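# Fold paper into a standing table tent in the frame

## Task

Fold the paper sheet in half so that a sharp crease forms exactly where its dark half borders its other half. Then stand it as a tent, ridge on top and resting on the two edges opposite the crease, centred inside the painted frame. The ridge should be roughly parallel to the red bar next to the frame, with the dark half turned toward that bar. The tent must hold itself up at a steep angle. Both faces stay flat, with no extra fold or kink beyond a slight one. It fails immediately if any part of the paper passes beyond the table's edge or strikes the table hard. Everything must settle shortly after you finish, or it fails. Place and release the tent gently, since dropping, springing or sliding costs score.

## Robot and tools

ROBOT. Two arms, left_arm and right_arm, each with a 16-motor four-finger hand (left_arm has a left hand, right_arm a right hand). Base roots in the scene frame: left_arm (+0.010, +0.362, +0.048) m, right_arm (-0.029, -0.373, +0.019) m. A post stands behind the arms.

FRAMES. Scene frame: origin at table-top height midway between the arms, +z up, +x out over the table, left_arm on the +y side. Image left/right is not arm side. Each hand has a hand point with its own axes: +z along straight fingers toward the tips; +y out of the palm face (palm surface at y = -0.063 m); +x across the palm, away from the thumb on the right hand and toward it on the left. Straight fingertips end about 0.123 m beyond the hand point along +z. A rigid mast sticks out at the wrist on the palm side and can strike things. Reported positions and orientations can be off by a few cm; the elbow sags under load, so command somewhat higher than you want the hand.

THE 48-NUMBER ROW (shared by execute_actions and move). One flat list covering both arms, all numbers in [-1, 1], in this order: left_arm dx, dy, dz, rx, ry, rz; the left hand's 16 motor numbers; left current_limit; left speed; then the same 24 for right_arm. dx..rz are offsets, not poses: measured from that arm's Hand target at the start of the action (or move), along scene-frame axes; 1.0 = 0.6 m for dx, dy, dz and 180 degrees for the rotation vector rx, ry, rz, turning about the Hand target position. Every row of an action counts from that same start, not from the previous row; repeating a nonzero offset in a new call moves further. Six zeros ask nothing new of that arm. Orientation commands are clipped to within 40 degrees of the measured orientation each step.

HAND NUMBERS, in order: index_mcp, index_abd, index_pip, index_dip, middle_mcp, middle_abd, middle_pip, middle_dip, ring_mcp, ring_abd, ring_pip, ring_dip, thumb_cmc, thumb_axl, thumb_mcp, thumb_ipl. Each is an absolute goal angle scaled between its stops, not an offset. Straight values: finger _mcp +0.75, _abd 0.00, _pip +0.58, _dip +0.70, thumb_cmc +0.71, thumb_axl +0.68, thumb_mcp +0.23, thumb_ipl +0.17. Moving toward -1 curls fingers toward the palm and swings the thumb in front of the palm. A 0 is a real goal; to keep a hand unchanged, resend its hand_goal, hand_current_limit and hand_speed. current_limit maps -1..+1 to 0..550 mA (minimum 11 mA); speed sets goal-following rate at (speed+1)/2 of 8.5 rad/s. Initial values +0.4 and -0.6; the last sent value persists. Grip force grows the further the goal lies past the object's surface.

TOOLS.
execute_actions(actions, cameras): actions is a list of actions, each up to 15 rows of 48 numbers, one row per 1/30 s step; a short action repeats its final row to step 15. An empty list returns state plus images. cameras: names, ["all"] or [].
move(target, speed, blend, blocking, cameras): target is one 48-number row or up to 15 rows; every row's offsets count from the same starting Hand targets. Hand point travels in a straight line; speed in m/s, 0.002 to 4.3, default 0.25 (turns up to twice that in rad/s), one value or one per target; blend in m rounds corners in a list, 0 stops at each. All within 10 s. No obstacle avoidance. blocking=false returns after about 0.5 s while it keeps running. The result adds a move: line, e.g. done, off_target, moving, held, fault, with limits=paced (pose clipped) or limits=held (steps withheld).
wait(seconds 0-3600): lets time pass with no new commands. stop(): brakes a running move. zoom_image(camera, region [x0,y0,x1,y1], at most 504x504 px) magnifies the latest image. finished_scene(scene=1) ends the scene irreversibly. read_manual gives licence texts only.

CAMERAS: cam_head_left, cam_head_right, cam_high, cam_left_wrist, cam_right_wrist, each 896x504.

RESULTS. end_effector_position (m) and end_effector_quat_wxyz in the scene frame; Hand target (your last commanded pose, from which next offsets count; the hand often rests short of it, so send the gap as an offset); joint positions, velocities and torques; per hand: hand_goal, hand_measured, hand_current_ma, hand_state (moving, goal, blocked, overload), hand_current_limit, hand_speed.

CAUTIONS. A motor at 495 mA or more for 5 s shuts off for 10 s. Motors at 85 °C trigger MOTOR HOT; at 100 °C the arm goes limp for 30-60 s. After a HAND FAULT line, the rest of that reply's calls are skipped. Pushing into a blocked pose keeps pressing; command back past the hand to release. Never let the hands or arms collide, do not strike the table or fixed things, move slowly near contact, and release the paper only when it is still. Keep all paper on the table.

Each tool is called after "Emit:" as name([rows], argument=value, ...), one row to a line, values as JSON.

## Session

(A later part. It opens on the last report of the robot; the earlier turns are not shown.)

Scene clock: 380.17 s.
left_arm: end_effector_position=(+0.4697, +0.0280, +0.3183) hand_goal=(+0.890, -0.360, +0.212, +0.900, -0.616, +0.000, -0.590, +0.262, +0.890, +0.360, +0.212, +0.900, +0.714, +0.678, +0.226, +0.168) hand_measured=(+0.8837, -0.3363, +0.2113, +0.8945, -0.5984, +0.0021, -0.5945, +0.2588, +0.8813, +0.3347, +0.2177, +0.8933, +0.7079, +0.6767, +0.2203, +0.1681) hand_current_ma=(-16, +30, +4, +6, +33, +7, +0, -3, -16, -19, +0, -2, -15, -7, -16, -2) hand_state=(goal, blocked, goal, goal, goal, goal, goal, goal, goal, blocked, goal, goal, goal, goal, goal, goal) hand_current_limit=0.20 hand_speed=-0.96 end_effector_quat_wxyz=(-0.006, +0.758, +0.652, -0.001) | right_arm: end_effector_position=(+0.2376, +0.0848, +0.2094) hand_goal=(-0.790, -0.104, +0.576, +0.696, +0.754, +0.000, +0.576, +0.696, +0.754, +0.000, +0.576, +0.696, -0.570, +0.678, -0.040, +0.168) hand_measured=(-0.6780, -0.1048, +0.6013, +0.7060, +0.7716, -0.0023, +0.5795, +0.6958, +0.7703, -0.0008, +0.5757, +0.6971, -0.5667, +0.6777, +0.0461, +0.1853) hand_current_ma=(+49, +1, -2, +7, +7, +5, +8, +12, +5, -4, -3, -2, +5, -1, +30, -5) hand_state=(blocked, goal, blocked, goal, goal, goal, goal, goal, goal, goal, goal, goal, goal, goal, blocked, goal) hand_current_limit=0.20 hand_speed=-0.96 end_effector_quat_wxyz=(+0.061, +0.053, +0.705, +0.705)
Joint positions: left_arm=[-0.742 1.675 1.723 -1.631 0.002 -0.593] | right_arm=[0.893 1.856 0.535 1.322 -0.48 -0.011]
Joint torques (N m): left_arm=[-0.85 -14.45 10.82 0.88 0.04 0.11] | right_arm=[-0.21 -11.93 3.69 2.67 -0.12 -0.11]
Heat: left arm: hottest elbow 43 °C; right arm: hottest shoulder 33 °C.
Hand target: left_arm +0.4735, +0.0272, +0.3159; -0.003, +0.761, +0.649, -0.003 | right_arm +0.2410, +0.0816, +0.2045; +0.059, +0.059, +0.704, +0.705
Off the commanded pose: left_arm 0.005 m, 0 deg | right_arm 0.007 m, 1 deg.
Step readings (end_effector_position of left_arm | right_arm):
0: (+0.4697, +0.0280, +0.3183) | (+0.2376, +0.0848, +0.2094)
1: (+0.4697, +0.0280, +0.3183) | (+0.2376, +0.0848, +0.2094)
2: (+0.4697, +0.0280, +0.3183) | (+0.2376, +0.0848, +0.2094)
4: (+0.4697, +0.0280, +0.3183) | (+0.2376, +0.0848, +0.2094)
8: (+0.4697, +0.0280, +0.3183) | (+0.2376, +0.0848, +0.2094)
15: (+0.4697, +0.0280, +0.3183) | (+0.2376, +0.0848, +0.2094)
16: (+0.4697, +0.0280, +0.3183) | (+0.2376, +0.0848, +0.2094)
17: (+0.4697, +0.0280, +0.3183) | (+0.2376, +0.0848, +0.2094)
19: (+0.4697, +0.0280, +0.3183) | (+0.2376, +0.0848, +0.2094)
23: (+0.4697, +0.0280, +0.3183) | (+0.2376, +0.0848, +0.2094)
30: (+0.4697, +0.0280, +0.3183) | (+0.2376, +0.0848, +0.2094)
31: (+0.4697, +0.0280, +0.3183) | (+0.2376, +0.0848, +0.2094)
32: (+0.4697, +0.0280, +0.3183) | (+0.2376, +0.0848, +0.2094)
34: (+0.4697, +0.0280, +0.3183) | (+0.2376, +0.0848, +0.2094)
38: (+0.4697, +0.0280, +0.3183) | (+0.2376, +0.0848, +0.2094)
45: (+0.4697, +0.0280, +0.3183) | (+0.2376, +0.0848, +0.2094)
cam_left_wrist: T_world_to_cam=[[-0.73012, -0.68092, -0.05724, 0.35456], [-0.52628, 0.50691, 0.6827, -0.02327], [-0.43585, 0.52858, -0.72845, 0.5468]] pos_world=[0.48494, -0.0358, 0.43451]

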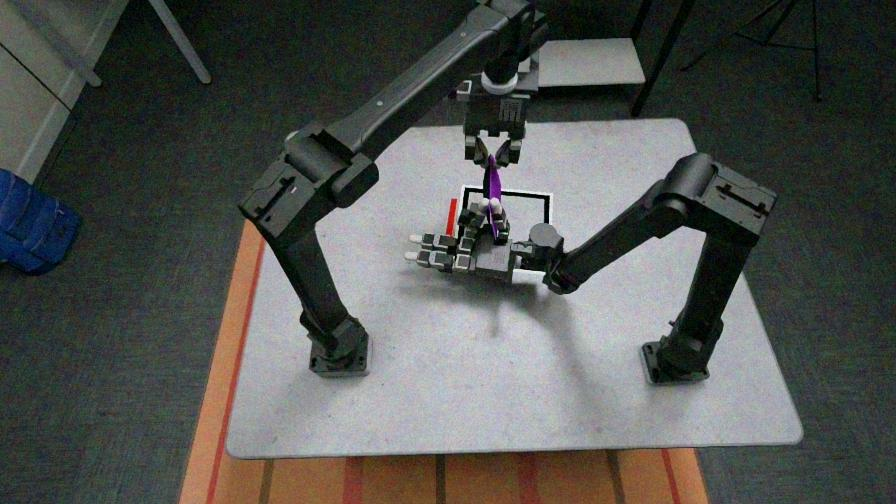

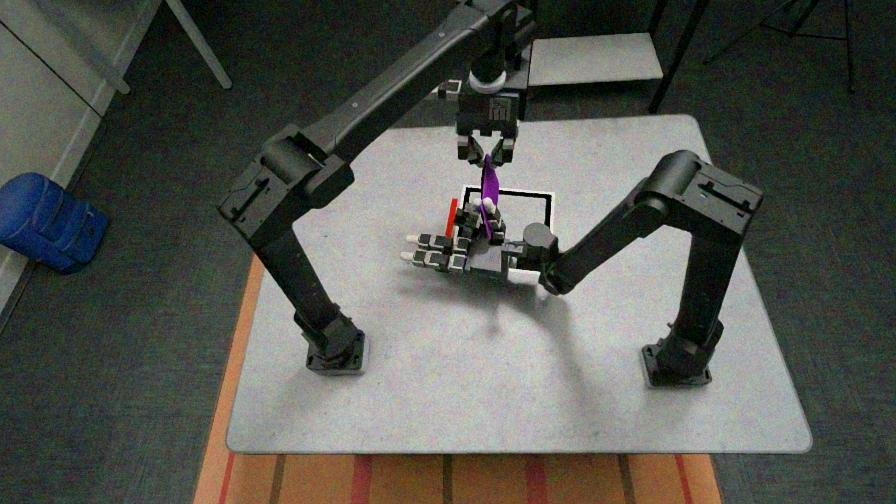

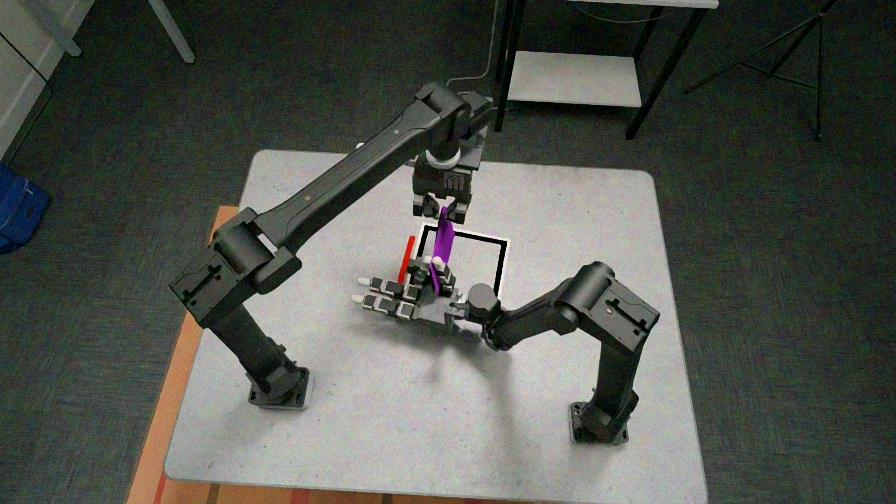

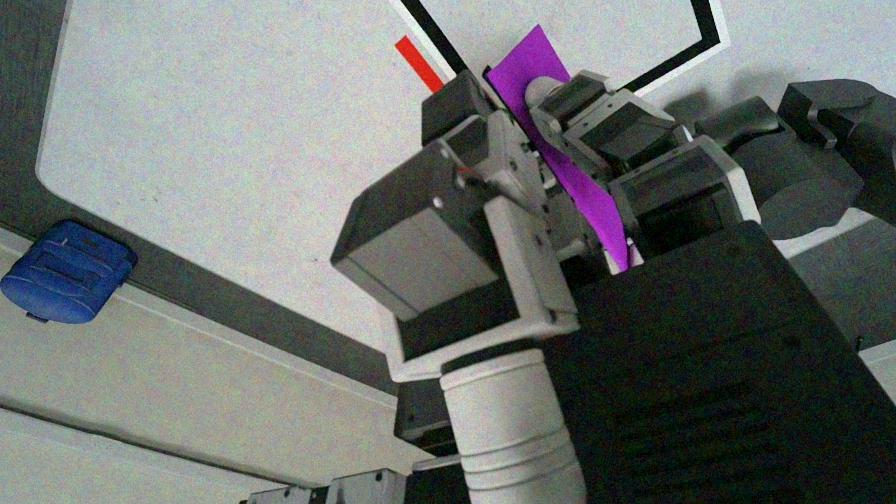

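Emit:
execute_actions([
  [[0,0,0,0,0,0,0.890,-0.42,0.212,0.899,-0.616,0,-0.591,0.261,0.890,0.42,0.212,0.899,0.714,0.678,0.226,0.168,0.2,-0.96,0,0,0,0,0,0,-0.79,-0.104,0.576,0.696,0.754,0,0.576,0.696,0.754,0,0.576,0.696,-0.571,0.678,-0.04,0.168,0.2,-0.96]],
  [[0,0,0,0,0,0,0.890,-0.50,0.212,0.899,-0.616,0,-0.591,0.261,0.890,0.50,0.212,0.899,0.714,0.678,0.226,0.168,0.2,-0.96,0,0,0,0,0,0,-0.79,-0.104,0.576,0.696,0.754,0,0.576,0.696,0.754,0,0.576,0.696,-0.571,0.678,-0.04,0.168,0.2,-0.96]],
  [[0,0,0,0,0,0,0.890,-0.56,0.212,0.899,-0.616,0,-0.591,0.261,0.890,0.56,0.212,0.899,0.714,0.678,0.226,0.168,0.2,-0.96,0,0,0,0,0,0,-0.79,-0.104,0.576,0.696,0.754,0,0.576,0.696,0.754,0,0.576,0.696,-0.571,0.678,-0.04,0.168,0.2,-0.96]],
], cameras=["cam_head_left","cam_head_right","cam_high","cam_left_wrist"])

Emit:
zoom_image(camera="cam_head_left", region=[466, 134, 526, 194])

Emit:
zoom_image(camera="cam_head_right", region=[460, 150, 520, 210])

Emit:
zoom_image(camera="cam_left_wrist", region=[400, 0, 660, 280])

Scene clock: 382.57 s.
left_arm: end_effector_position=(+0.4697, +0.0280, +0.3183) hand_goal=(+0.890, -0.560, +0.212, +0.900, -0.616, +0.000, -0.590, +0.262, +0.890, +0.560, +0.212, +0.900, +0.714, +0.678, +0.226, +0.168) hand_measured=(+0.8837, -0.4022, +0.2113, +0.8945, -0.5984, +0.0021, -0.5945, +0.2588, +0.8837, +0.3948, +0.2113, +0.8971, +0.7092, +0.6767, +0.2203, +0.1672) hand_current_ma=(-11, +203, +9, +3, +38, +3, -13, -6, +3, -206, +5, +3, -6, -12, -21, -7) hand_state=(goal, blocked, goal, goal, goal, goal, goal, goal, goal, blocked, goal, goal, goal, goal, goal, goal) hand_current_limit=0.20 hand_speed=-0.96 end_effector_quat_wxyz=(-0.006, +0.758, +0.652, -0.001) | right_arm: end_effector_position=(+0.2376, +0.0848, +0.2094) hand_goal=(-0.790, -0.104, +0.576, +0.696, +0.754, +0.000, +0.576, +0.696, +0.754, +0.000, +0.576, +0.696, -0.570, +0.678, -0.040, +0.168) hand_measured=(-0.6780, -0.1048, +0.6013, +0.7060, +0.7703, -0.0008, +0.5782, +0.6971, +0.7691, -0.0023, +0.5770, +0.6971, -0.5680, +0.6777, +0.0461, +0.1853) hand_current_ma=(+47, +1, -7, +6, +13, +3, +3, +8, +7, -2, -2, -4, +4, -1, +35, -1) hand_state=(blocked, goal, blocked, goal, goal, goal, goal, goal, goal, goal, goal, goal, goal, goal, blocked, goal) hand_current_limit=0.20 hand_speed=-0.96 end_effector_quat_wxyz=(+0.061, +0.053, +0.705, +0.705)
Joint positions: left_arm=[-0.742 1.675 1.723 -1.631 0.002 -0.593] | right_arm=[0.893 1.856 0.535 1.322 -0.48 -0.011]
Joint torques (N m): left_arm=[-0.85 -14.45 10.81 0.88 0.04 0.11] | right_arm=[-0.09 -12.69 3.7 2.65 -0.14 -0.12]
Heat: left arm: hottest elbow 43 °C; right arm: hottest shoulder 33 °C.
Hand target: left_arm +0.4735, +0.0272, +0.3159; -0.003, +0.761, +0.649, -0.003 | right_arm +0.2409, +0.0816, +0.2045; +0.059, +0.059, +0.704, +0.705
Off the commanded pose: left_arm 0.005 m, 0 deg | right_arm 0.007 m, 1 deg.
Step readings (end_effector_position of left_arm | right_arm):
0: (+0.4697, +0.0280, +0.3183) | (+0.2376, +0.0848, +0.2094)
1: (+0.4697, +0.0280, +0.3183) | (+0.2376, +0.0848, +0.2094)
2: (+0.4697, +0.0280, +0.3183) | (+0.2376, +0.0848, +0.2094)
4: (+0.4697, +0.0280, +0.3183) | (+0.2376, +0.0848, +0.2094)
8: (+0.4697, +0.0280, +0.3183) | (+0.2376, +0.0848, +0.2094)
15: (+0.4697, +0.0280, +0.3183) | (+0.2376, +0.0848, +0.2094)
16: (+0.4697, +0.0280, +0.3183) | (+0.2376, +0.0848, +0.2094)
17: (+0.4697, +0.0280, +0.3183) | (+0.2376, +0.0848, +0.2094)
19: (+0.4697, +0.0280, +0.3183) | (+0.2376, +0.0848, +0.2094)
23: (+0.4697, +0.0280, +0.3183) | (+0.2376, +0.0848, +0.2094)
30: (+0.4697, +0.0280, +0.3183) | (+0.2376, +0.0848, +0.2094)
31: (+0.4697, +0.0280, +0.3183) | (+0.2376, +0.0848, +0.2094)
32: (+0.4697, +0.0280, +0.3183) | (+0.2376, +0.0848, +0.2094)
34: (+0.4697, +0.0280, +0.3183) | (+0.2376, +0.0848, +0.2094)
38: (+0.4697, +0.0280, +0.3183) | (+0.2376, +0.0848, +0.2094)
45: (+0.4697, +0.0280, +0.3183) | (+0.2376, +0.0848, +0.2094)
cam_left_wrist: T_world_to_cam=[[-0.73012, -0.68092, -0.05724, 0.35456], [-0.52628, 0.50691, 0.6827, -0.02327], [-0.43585, 0.52858, -0.72845, 0.5468]] pos_world=[0.48494, -0.0358, 0.43451]

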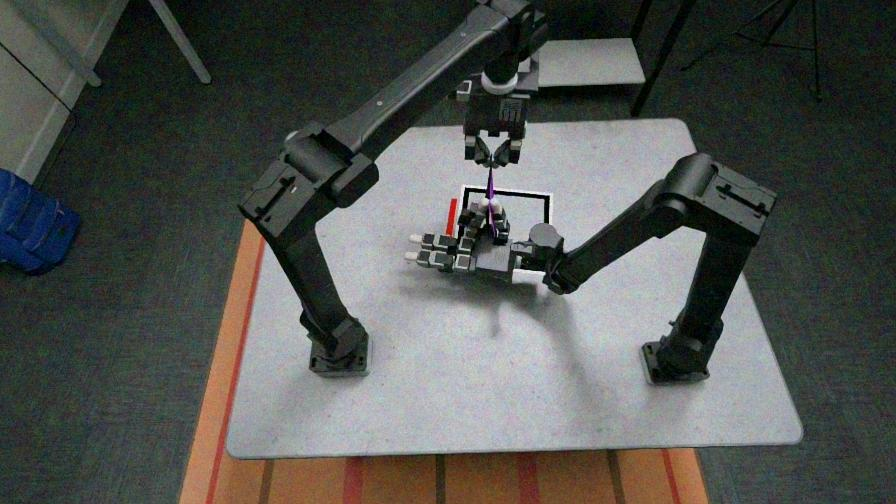

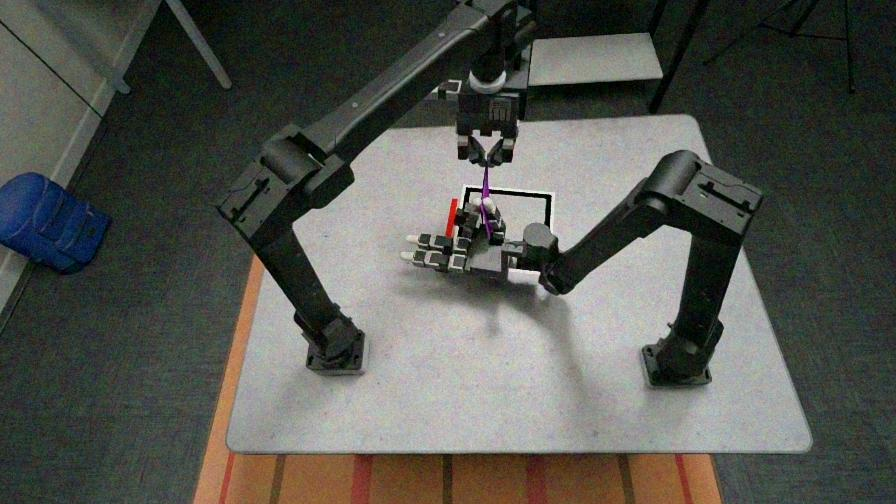

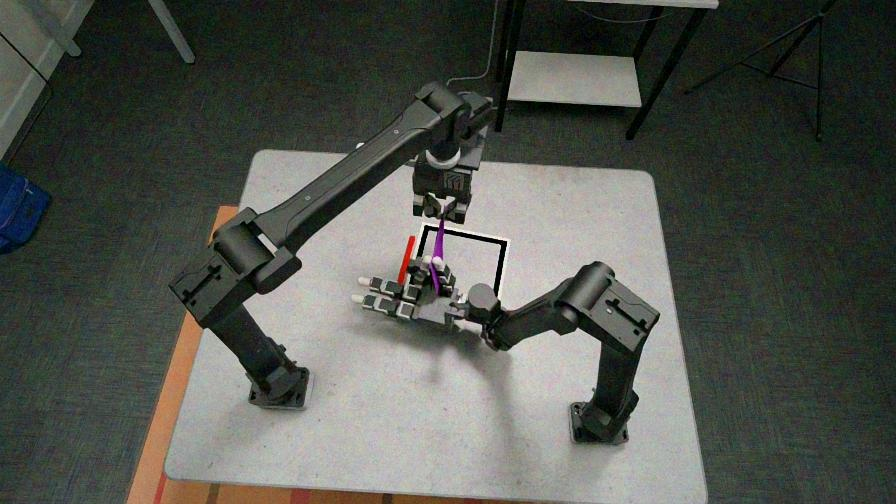

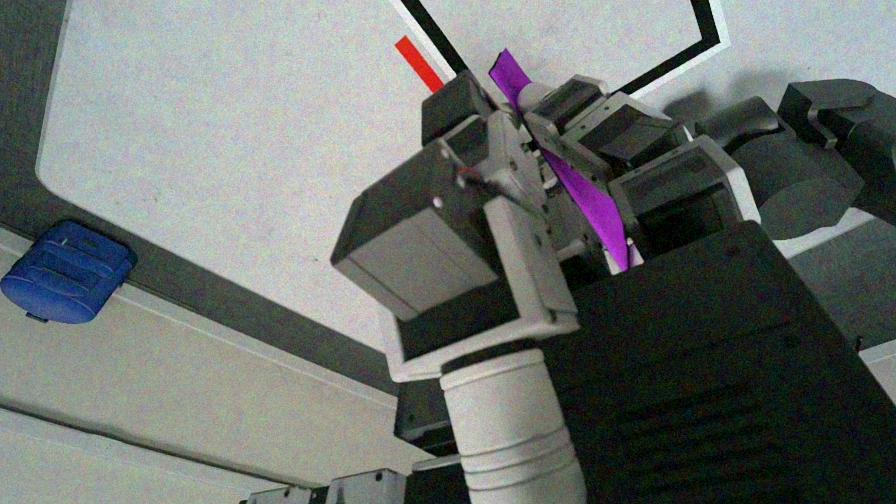

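Scaled by 8.400 from the camera's image (finer frame: 1280x720).

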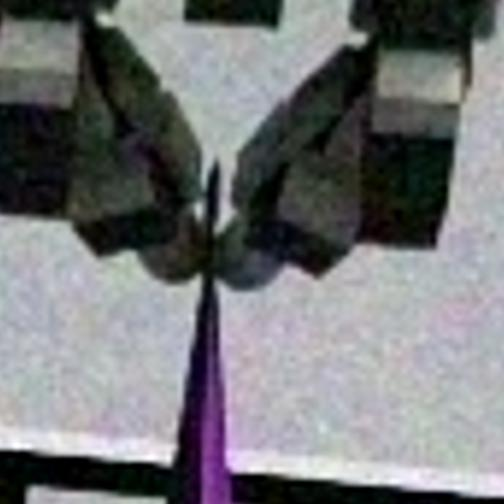

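Scaled by 8.400 from the camera's image (finer frame: 1280x720).

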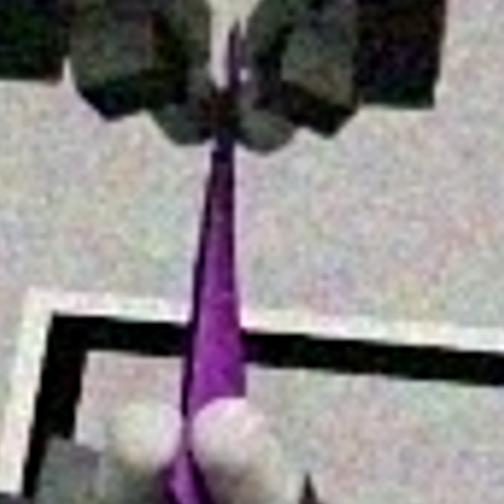

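Scaled by 1.800 from the camera's image (finer frame: 1280x720).

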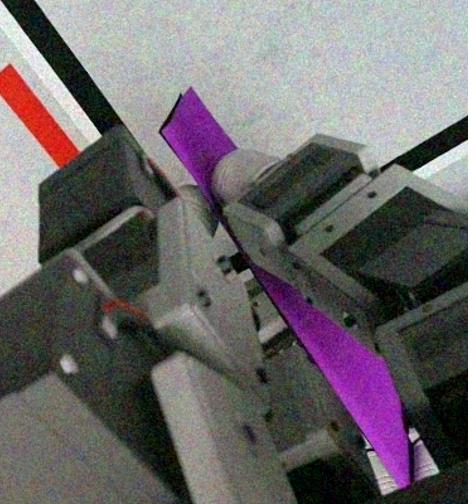

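Emit:
move([
  [0,0,0,0,0,0,0.890,-0.22,0.212,0.899,-0.616,0,-0.591,0.261,0.890,0.22,0.212,0.899,0.714,0.678,0.226,0.168,0.2,-0.95,0,0,0,0,0,0,-0.79,-0.104,0.576,0.696,0.754,0,0.576,0.696,0.754,0,0.576,0.696,-0.571,0.678,-0.04,0.168,0.2,-0.96],
  [-0.0958,-0.0037,0.0585,0,0,0,0.890,-0.18,0.212,0.899,-0.616,0,-0.591,0.261,0.890,0.18,0.212,0.899,0.714,0.678,0.226,0.168,0.2,-0.95,0,0,0,0,0,0,-0.79,-0.104,0.576,0.696,0.754,0,0.576,0.696,0.754,0,0.576,0.696,-0.571,0.678,-0.04,0.168,0.2,-0.96],
], speed=0.05, cameras=["cam_head_left","cam_head_right","cam_high","cam_left_wrist"])

Emit:
zoom_image(camera="cam_head_left", region=[460, 140, 530, 210])

Emit:
zoom_image(camera="cam_head_right", region=[454, 140, 524, 210])

Emit:
zoom_image(camera="cam_left_wrist", region=[400, 0, 660, 280])

Scene clock: 386.77 s.
left_arm: end_effector_position=(+0.4205, +0.0235, +0.3498) hand_goal=(+0.890, -0.180, +0.212, +0.900, -0.616, +0.000, -0.590, +0.262, +0.890, +0.180, +0.212, +0.900, +0.714, +0.678, +0.226, +0.168) hand_measured=(+0.8837, -0.1854, +0.2113, +0.8945, -0.5984, +0.0021, -0.5945, +0.2588, +0.8837, +0.1867, +0.2203, +0.8945, +0.7092, +0.6777, +0.2203, +0.1672) hand_current_ma=(-6, -13, +7, +0, +27, +1, +1, +0, -14, +11, +8, +5, +3, -3, -20, -4) hand_state=(goal, goal, goal, goal, goal, goal, goal, goal, goal, goal, goal, goal, goal, goal, goal, goal) hand_current_limit=0.20 hand_speed=-0.95 end_effector_quat_wxyz=(-0.001, +0.764, +0.646, -0.001) | right_arm: end_effector_position=(+0.2376, +0.0848, +0.2094) hand_goal=(-0.790, -0.104, +0.576, +0.696, +0.754, +0.000, +0.576, +0.696, +0.754, +0.000, +0.576, +0.696, -0.570, +0.678, -0.040, +0.168) hand_measured=(-0.6792, -0.1048, +0.6013, +0.7060, +0.7703, -0.0008, +0.5782, +0.6958, +0.7703, -0.0008, +0.5757, +0.6971, -0.5680, +0.6777, +0.0461, +0.1843) hand_current_ma=(+48, +2, -5, +5, +11, +7, +4, +11, +5, -5, -3, +0, +7, -3, +35, +4) hand_state=(blocked, goal, blocked, goal, goal, goal, goal, goal, goal, goal, goal, goal, goal, goal, blocked, goal) hand_current_limit=0.20 hand_speed=-0.96 end_effector_quat_wxyz=(+0.061, +0.053, +0.705, +0.705)
Joint positions: left_arm=[-0.817 1.585 1.694 -1.682 0.002 -0.652] | right_arm=[0.893 1.856 0.535 1.322 -0.48 -0.011]
Joint torques (N m): left_arm=[-1.73 -13.92 10.62 0.28 0.04 -0.13] | right_arm=[0.03 -12.69 3.75 2.7 -0.13 -0.13]
Heat: left arm: hottest elbow 42 °C; right arm: hottest shoulder 33 °C.
Hand target: left_arm +0.4161, +0.0249, +0.3509; -0.004, +0.761, +0.649, -0.003 | right_arm +0.2410, +0.0816, +0.2045; +0.059, +0.059, +0.704, +0.705
Off the commanded pose: left_arm 0.005 m, 1 deg | right_arm 0.007 m, 1 deg.
move: done
cam_left_wrist: T_world_to_cam=[[-0.74032, -0.66982, -0.05724, 0.32132], [-0.52271, 0.51999, 0.67556, -0.06769], [-0.42273, 0.53005, -0.73508, 0.54753]] pos_world=[0.43395, -0.03979, 0.4666]

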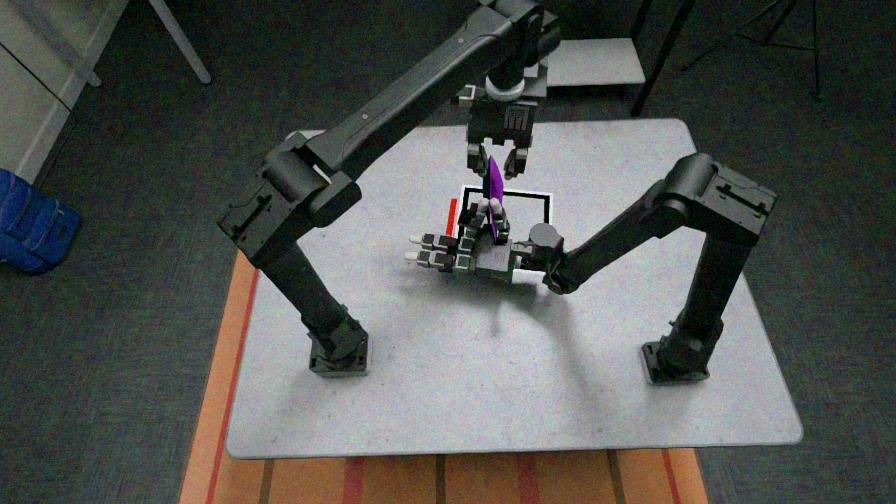

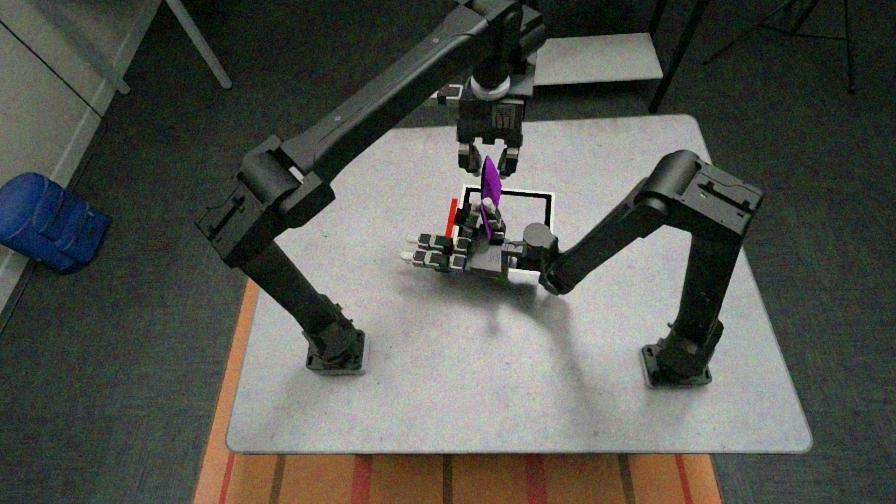

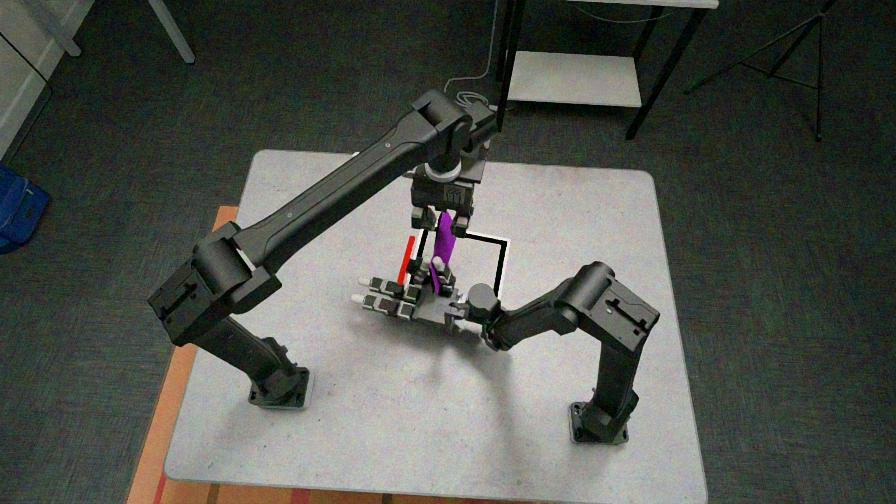

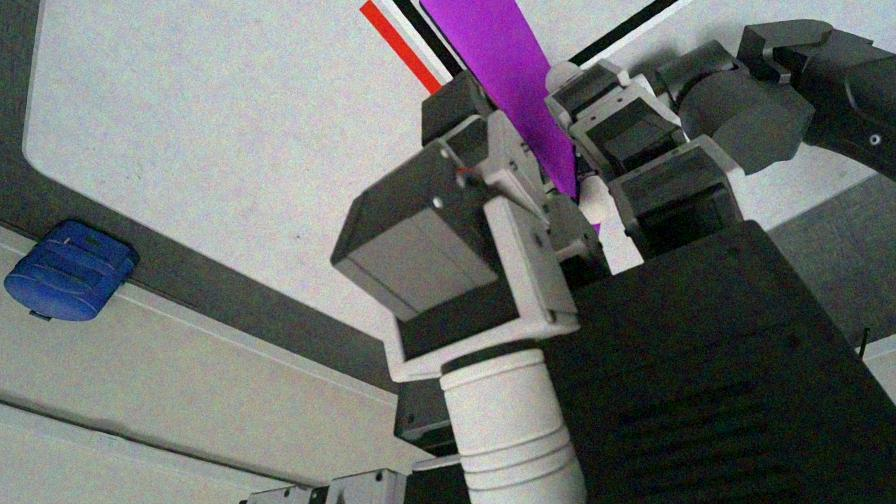

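Scaled by 7.200 from the camera's image (finer frame: 1280x720).

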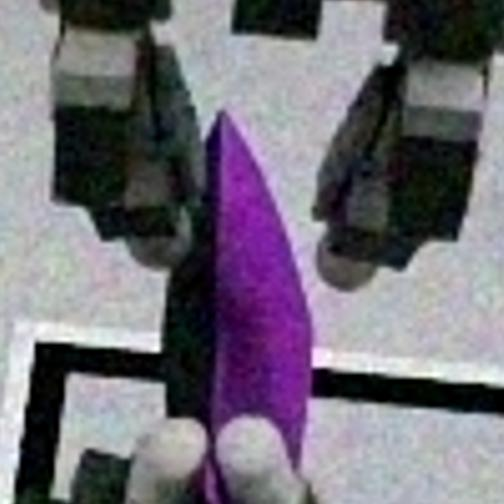

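Scaled by 7.200 from the camera's image (finer frame: 1280x720).

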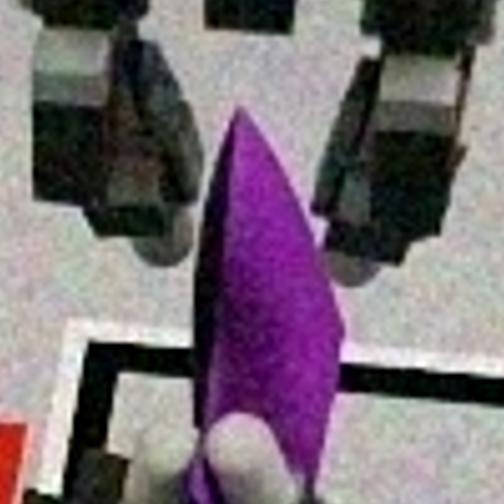

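Scaled by 1.800 from the camera's image (finer frame: 1280x720).

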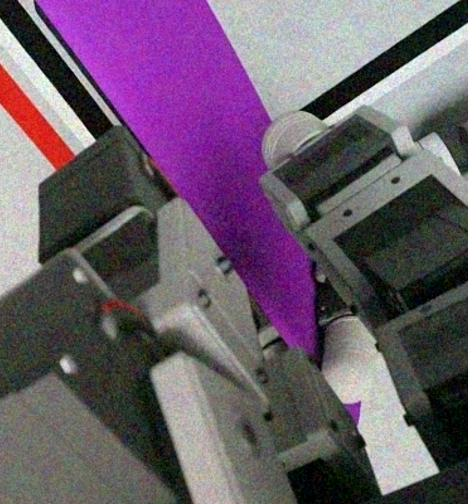

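Emit:
move(target=[-0.0033,0.0137,-0.0357,0,0,0,0.890,-0.24,0.212,0.899,-0.616,0,-0.591,0.261,0.890,0.24,0.212,0.899,0.714,0.678,0.226,0.168,0.2,-0.95,0,0,0,0,0,0,-0.79,-0.104,0.576,0.696,0.754,0,0.576,0.696,0.754,0,0.576,0.696,-0.571,0.678,-0.04,0.168,0.2,-0.96], speed=0.04, cameras=["cam_head_left","cam_head_right","cam_high","cam_left_wrist"])

Emit:
zoom_image(camera="cam_head_left", region=[460, 150, 530, 220])

Emit:
zoom_image(camera="cam_left_wrist", region=[400, 0, 660, 280])

Scene clock: 388.43 s.
left_arm: end_effector_position=(+0.4127, +0.0318, +0.3251) hand_goal=(+0.890, -0.240, +0.212, +0.900, -0.616, +0.000, -0.590, +0.262, +0.890, +0.240, +0.212, +0.900, +0.714, +0.678, +0.226, +0.168) hand_measured=(+0.8837, -0.2250, +0.2113, +0.8945, -0.5984, +0.0021, -0.5945, +0.2588, +0.8837, +0.2234, +0.2190, +0.8933, +0.7092, +0.6767, +0.2203, +0.1681) hand_current_ma=(-20, +14, +7, -6, +25, -1, -13, -5, -11, -2, +10, -2, -9, -3, -15, -1) hand_state=(goal, goal, goal, goal, goal, goal, goal, goal, goal, goal, goal, goal, goal, goal, goal, goal) hand_current_limit=0.20 hand_speed=-0.95 end_effector_quat_wxyz=(-0.012, +0.763, +0.646, -0.002) | right_arm: end_effector_position=(+0.2376, +0.0848, +0.2094) hand_goal=(-0.790, -0.104, +0.576, +0.696, +0.754, +0.000, +0.576, +0.696, +0.754, +0.000, +0.576, +0.696, -0.570, +0.678, -0.040, +0.168) hand_measured=(-0.6792, -0.1063, +0.6013, +0.7060, +0.7703, -0.0008, +0.5795, +0.6971, +0.7703, -0.0008, +0.5770, +0.6971, -0.5667, +0.6777, +0.0461, +0.1853) hand_current_ma=(+50, -1, -10, +5, +11, +3, +6, +9, +7, -5, -3, -4, +8, +0, +35, +1) hand_state=(blocked, goal, blocked, goal, goal, goal, goal, goal, goal, goal, goal, goal, goal, goal, blocked, goal) hand_current_limit=0.20 hand_speed=-0.96 end_effector_quat_wxyz=(+0.061, +0.053, +0.705, +0.705)
Joint positions: left_arm=[-0.817 1.565 1.608 -1.639 0.002 -0.652] | right_arm=[0.893 1.856 0.535 1.322 -0.48 -0.011]
Joint torques (N m): left_arm=[-0.97 -14.04 10.69 0.85 0.04 -0.05] | right_arm=[-0.26 -12.57 3.75 2.77 -0.1 -0.11]
Heat: left arm: hottest elbow 42 °C; right arm: hottest shoulder 33 °C.
Hand target: left_arm +0.4141, +0.0331, +0.3296; -0.003, +0.761, +0.649, -0.003 | right_arm +0.2410, +0.0816, +0.2045; +0.059, +0.059, +0.704, +0.705
Off the commanded pose: left_arm 0.005 m, 1 deg | right_arm 0.007 m, 1 deg.
move: done
cam_left_wrist: T_world_to_cam=[[-0.74121, -0.66886, -0.05689, 0.32], [-0.51207, 0.50859, 0.69219, -0.06877], [-0.43405, 0.54218, -0.71947, 0.52082]] pos_world=[0.42803, -0.03337, 0.44052]

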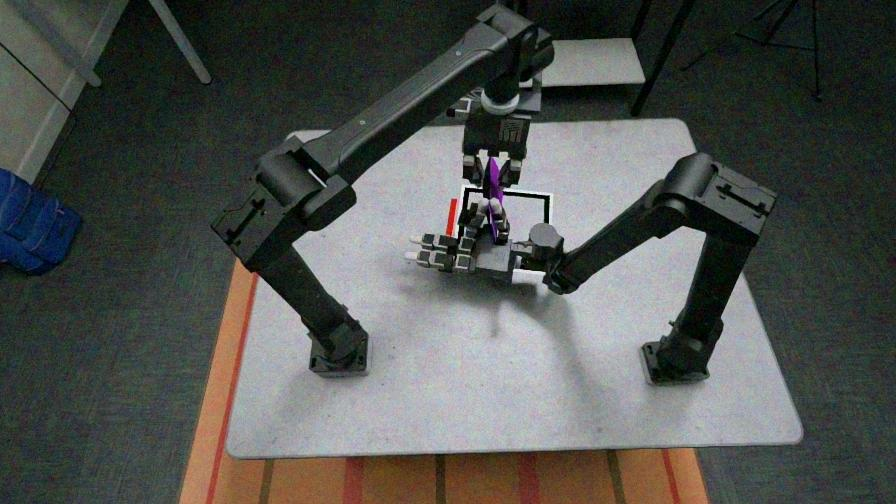

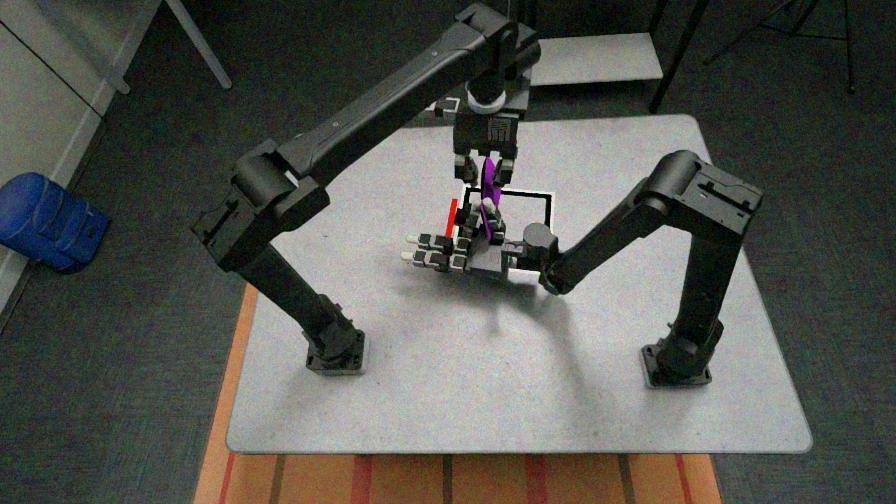

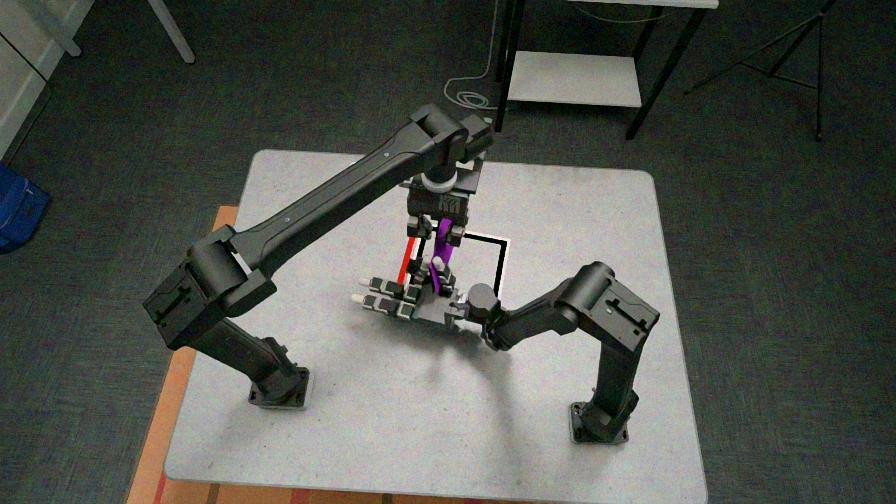

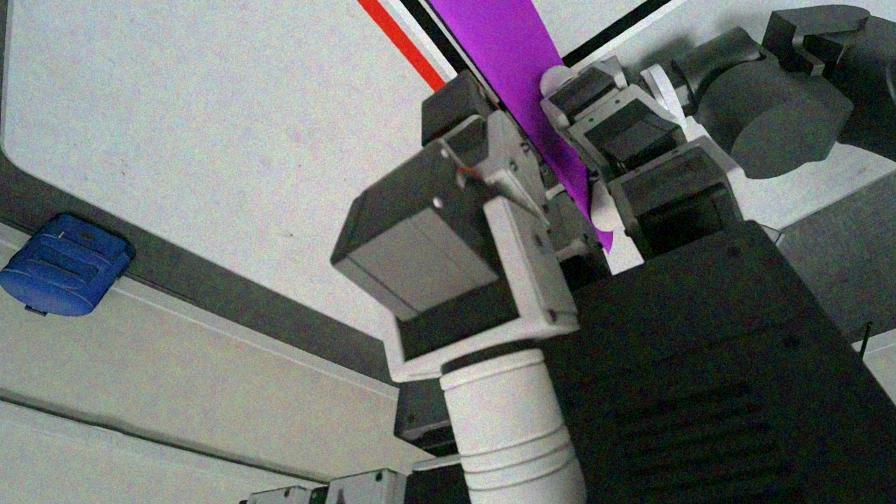

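Scaled by 7.200 from the camera's image (finer frame: 1280x720).

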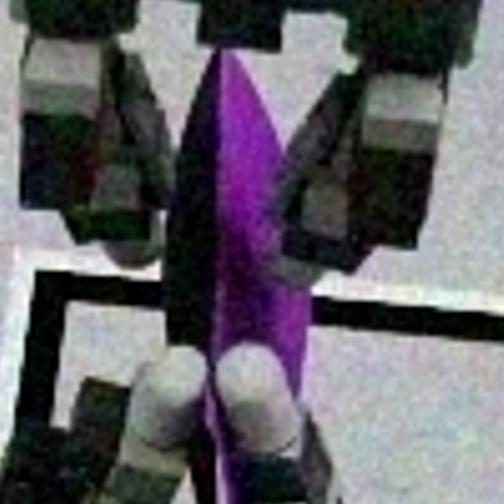

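Scaled by 1.800 from the camera's image (finer frame: 1280x720).

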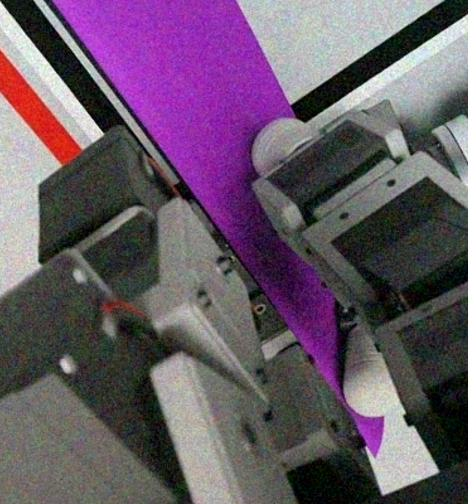

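Emit:
move(target=[-0.000,-0.005,0.0360,0,0,0,0.890,-0.22,0.212,0.899,-0.616,0,-0.591,0.261,0.890,0.22,0.212,0.899,0.714,0.678,0.226,0.168,0.2,-0.95,0,0,0,0,0,0,-0.79,-0.104,0.576,0.696,0.754,0,0.576,0.696,0.754,0,0.576,0.696,-0.571,0.678,-0.04,0.168,0.2,-0.96], speed=0.04, cameras=["cam_head_left","cam_head_right","cam_high","cam_left_wrist"])

Emit:
zoom_image(camera="cam_head_left", region=[460, 150, 530, 220])

Emit:
zoom_image(camera="cam_left_wrist", region=[400, 0, 660, 280])

Scene clock: 390.10 s.
left_arm: end_effector_position=(+0.4096, +0.0352, +0.3333) hand_goal=(+0.890, -0.220, +0.212, +0.900, -0.616, +0.000, -0.590, +0.262, +0.890, +0.220, +0.212, +0.900, +0.714, +0.678, +0.226, +0.168) hand_measured=(+0.8825, -0.2250, +0.2113, +0.8945, -0.5984, +0.0021, -0.5945, +0.2588, +0.8837, +0.2234, +0.2203, +0.8933, +0.7092, +0.6777, +0.2203, +0.1672) hand_current_ma=(-13, -4, +8, -2, +30, -1, -9, -2, -12, +10, +14, -8, -10, -8, -13, +3) hand_state=(goal, goal, goal, goal, goal, goal, goal, goal, goal, goal, goal, goal, goal, goal, goal, goal) hand_current_limit=0.20 hand_speed=-0.95 end_effector_quat_wxyz=(-0.020, +0.763, +0.646, -0.002) | right_arm: end_effector_position=(+0.2376, +0.0848, +0.2094) hand_goal=(-0.790, -0.104, +0.576, +0.696, +0.754, +0.000, +0.576, +0.696, +0.754, +0.000, +0.576, +0.696, -0.570, +0.678, -0.040, +0.168) hand_measured=(-0.6780, -0.1048, +0.6013, +0.7060, +0.7703, -0.0008, +0.5782, +0.6958, +0.7703, -0.0023, +0.5770, +0.6971, -0.5667, +0.6777, +0.0451, +0.1853) hand_current_ma=(+49, -1, -11, +8, +7, +5, +5, +10, +7, -6, -5, -1, +3, +0, +36, +1) hand_state=(blocked, goal, blocked, goal, goal, goal, goal, goal, goal, goal, goal, goal, goal, goal, blocked, goal) hand_current_limit=0.20 hand_speed=-0.96 end_effector_quat_wxyz=(+0.061, +0.053, +0.705, +0.705)
Joint positions: left_arm=[-0.817 1.565 1.631 -1.678 0.002 -0.652] | right_arm=[0.893 1.856 0.535 1.322 -0.48 -0.011]
Joint torques (N m): left_arm=[-1.32 -13.04 14.48 0.38 0.04 -0.1] | right_arm=[0.15 -12.51 3.85 2.74 -0.13 -0.11]
Heat: left arm: hottest elbow 42 °C; right arm: hottest shoulder 33 °C.
Hand target: left_arm +0.4141, +0.0302, +0.3510; -0.004, +0.761, +0.649, -0.003 | right_arm +0.2410, +0.0816, +0.2045; +0.059, +0.059, +0.704, +0.705
Off the commanded pose: left_arm 0.019 m, 2 deg | right_arm 0.007 m, 1 deg.
move: off_target (left_arm)
cam_left_wrist: T_world_to_cam=[[-0.74184, -0.66819, -0.05666, 0.32053], [-0.50441, 0.50034, 0.70372, -0.08446], [-0.44187, 0.55062, -0.70821, 0.52265]] pos_world=[0.42612, -0.03135, 0.44774]

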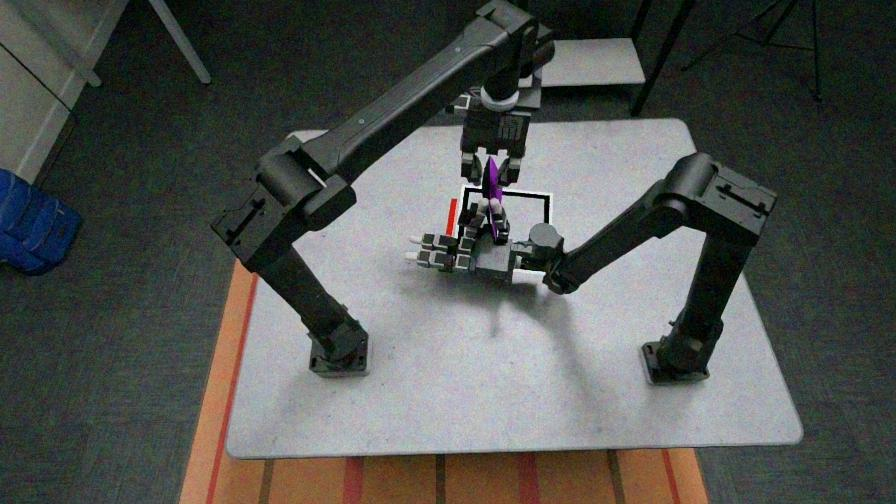

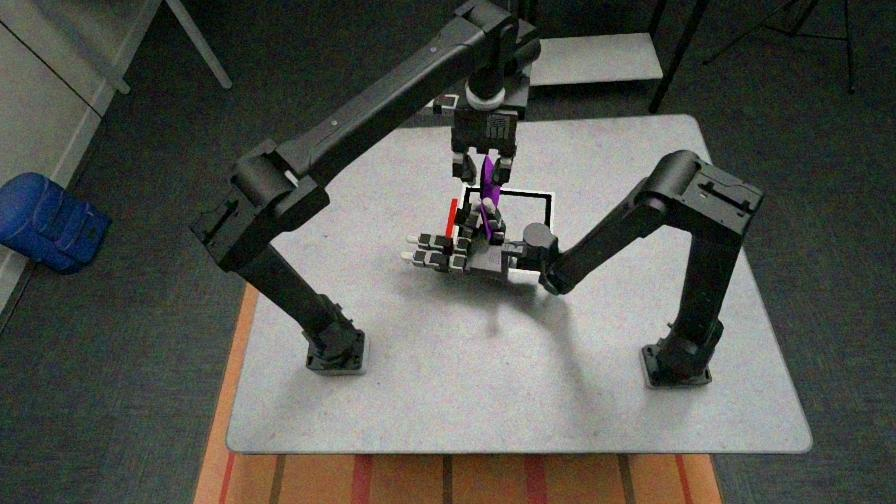

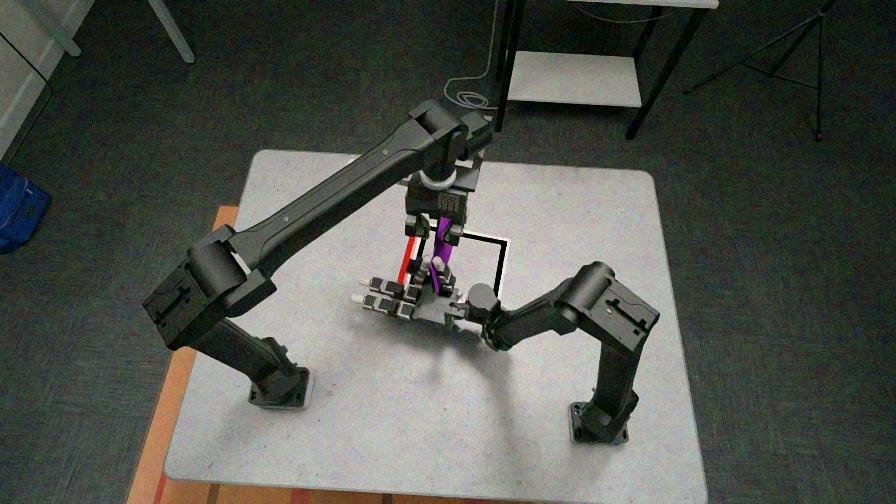

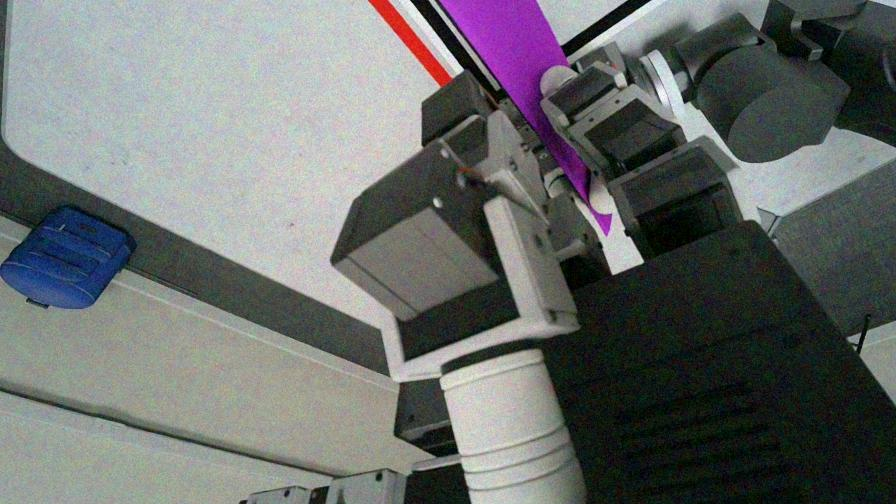

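Scaled by 7.200 from the camera's image (finer frame: 1280x720).

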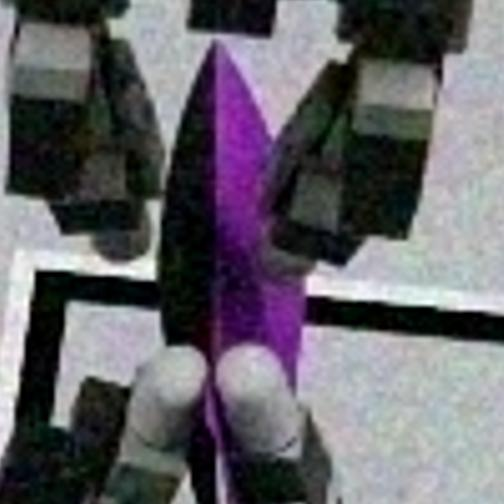

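Scaled by 1.800 from the camera's image (finer frame: 1280x720).

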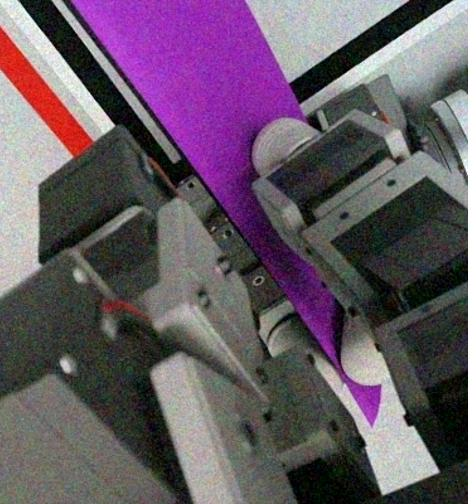

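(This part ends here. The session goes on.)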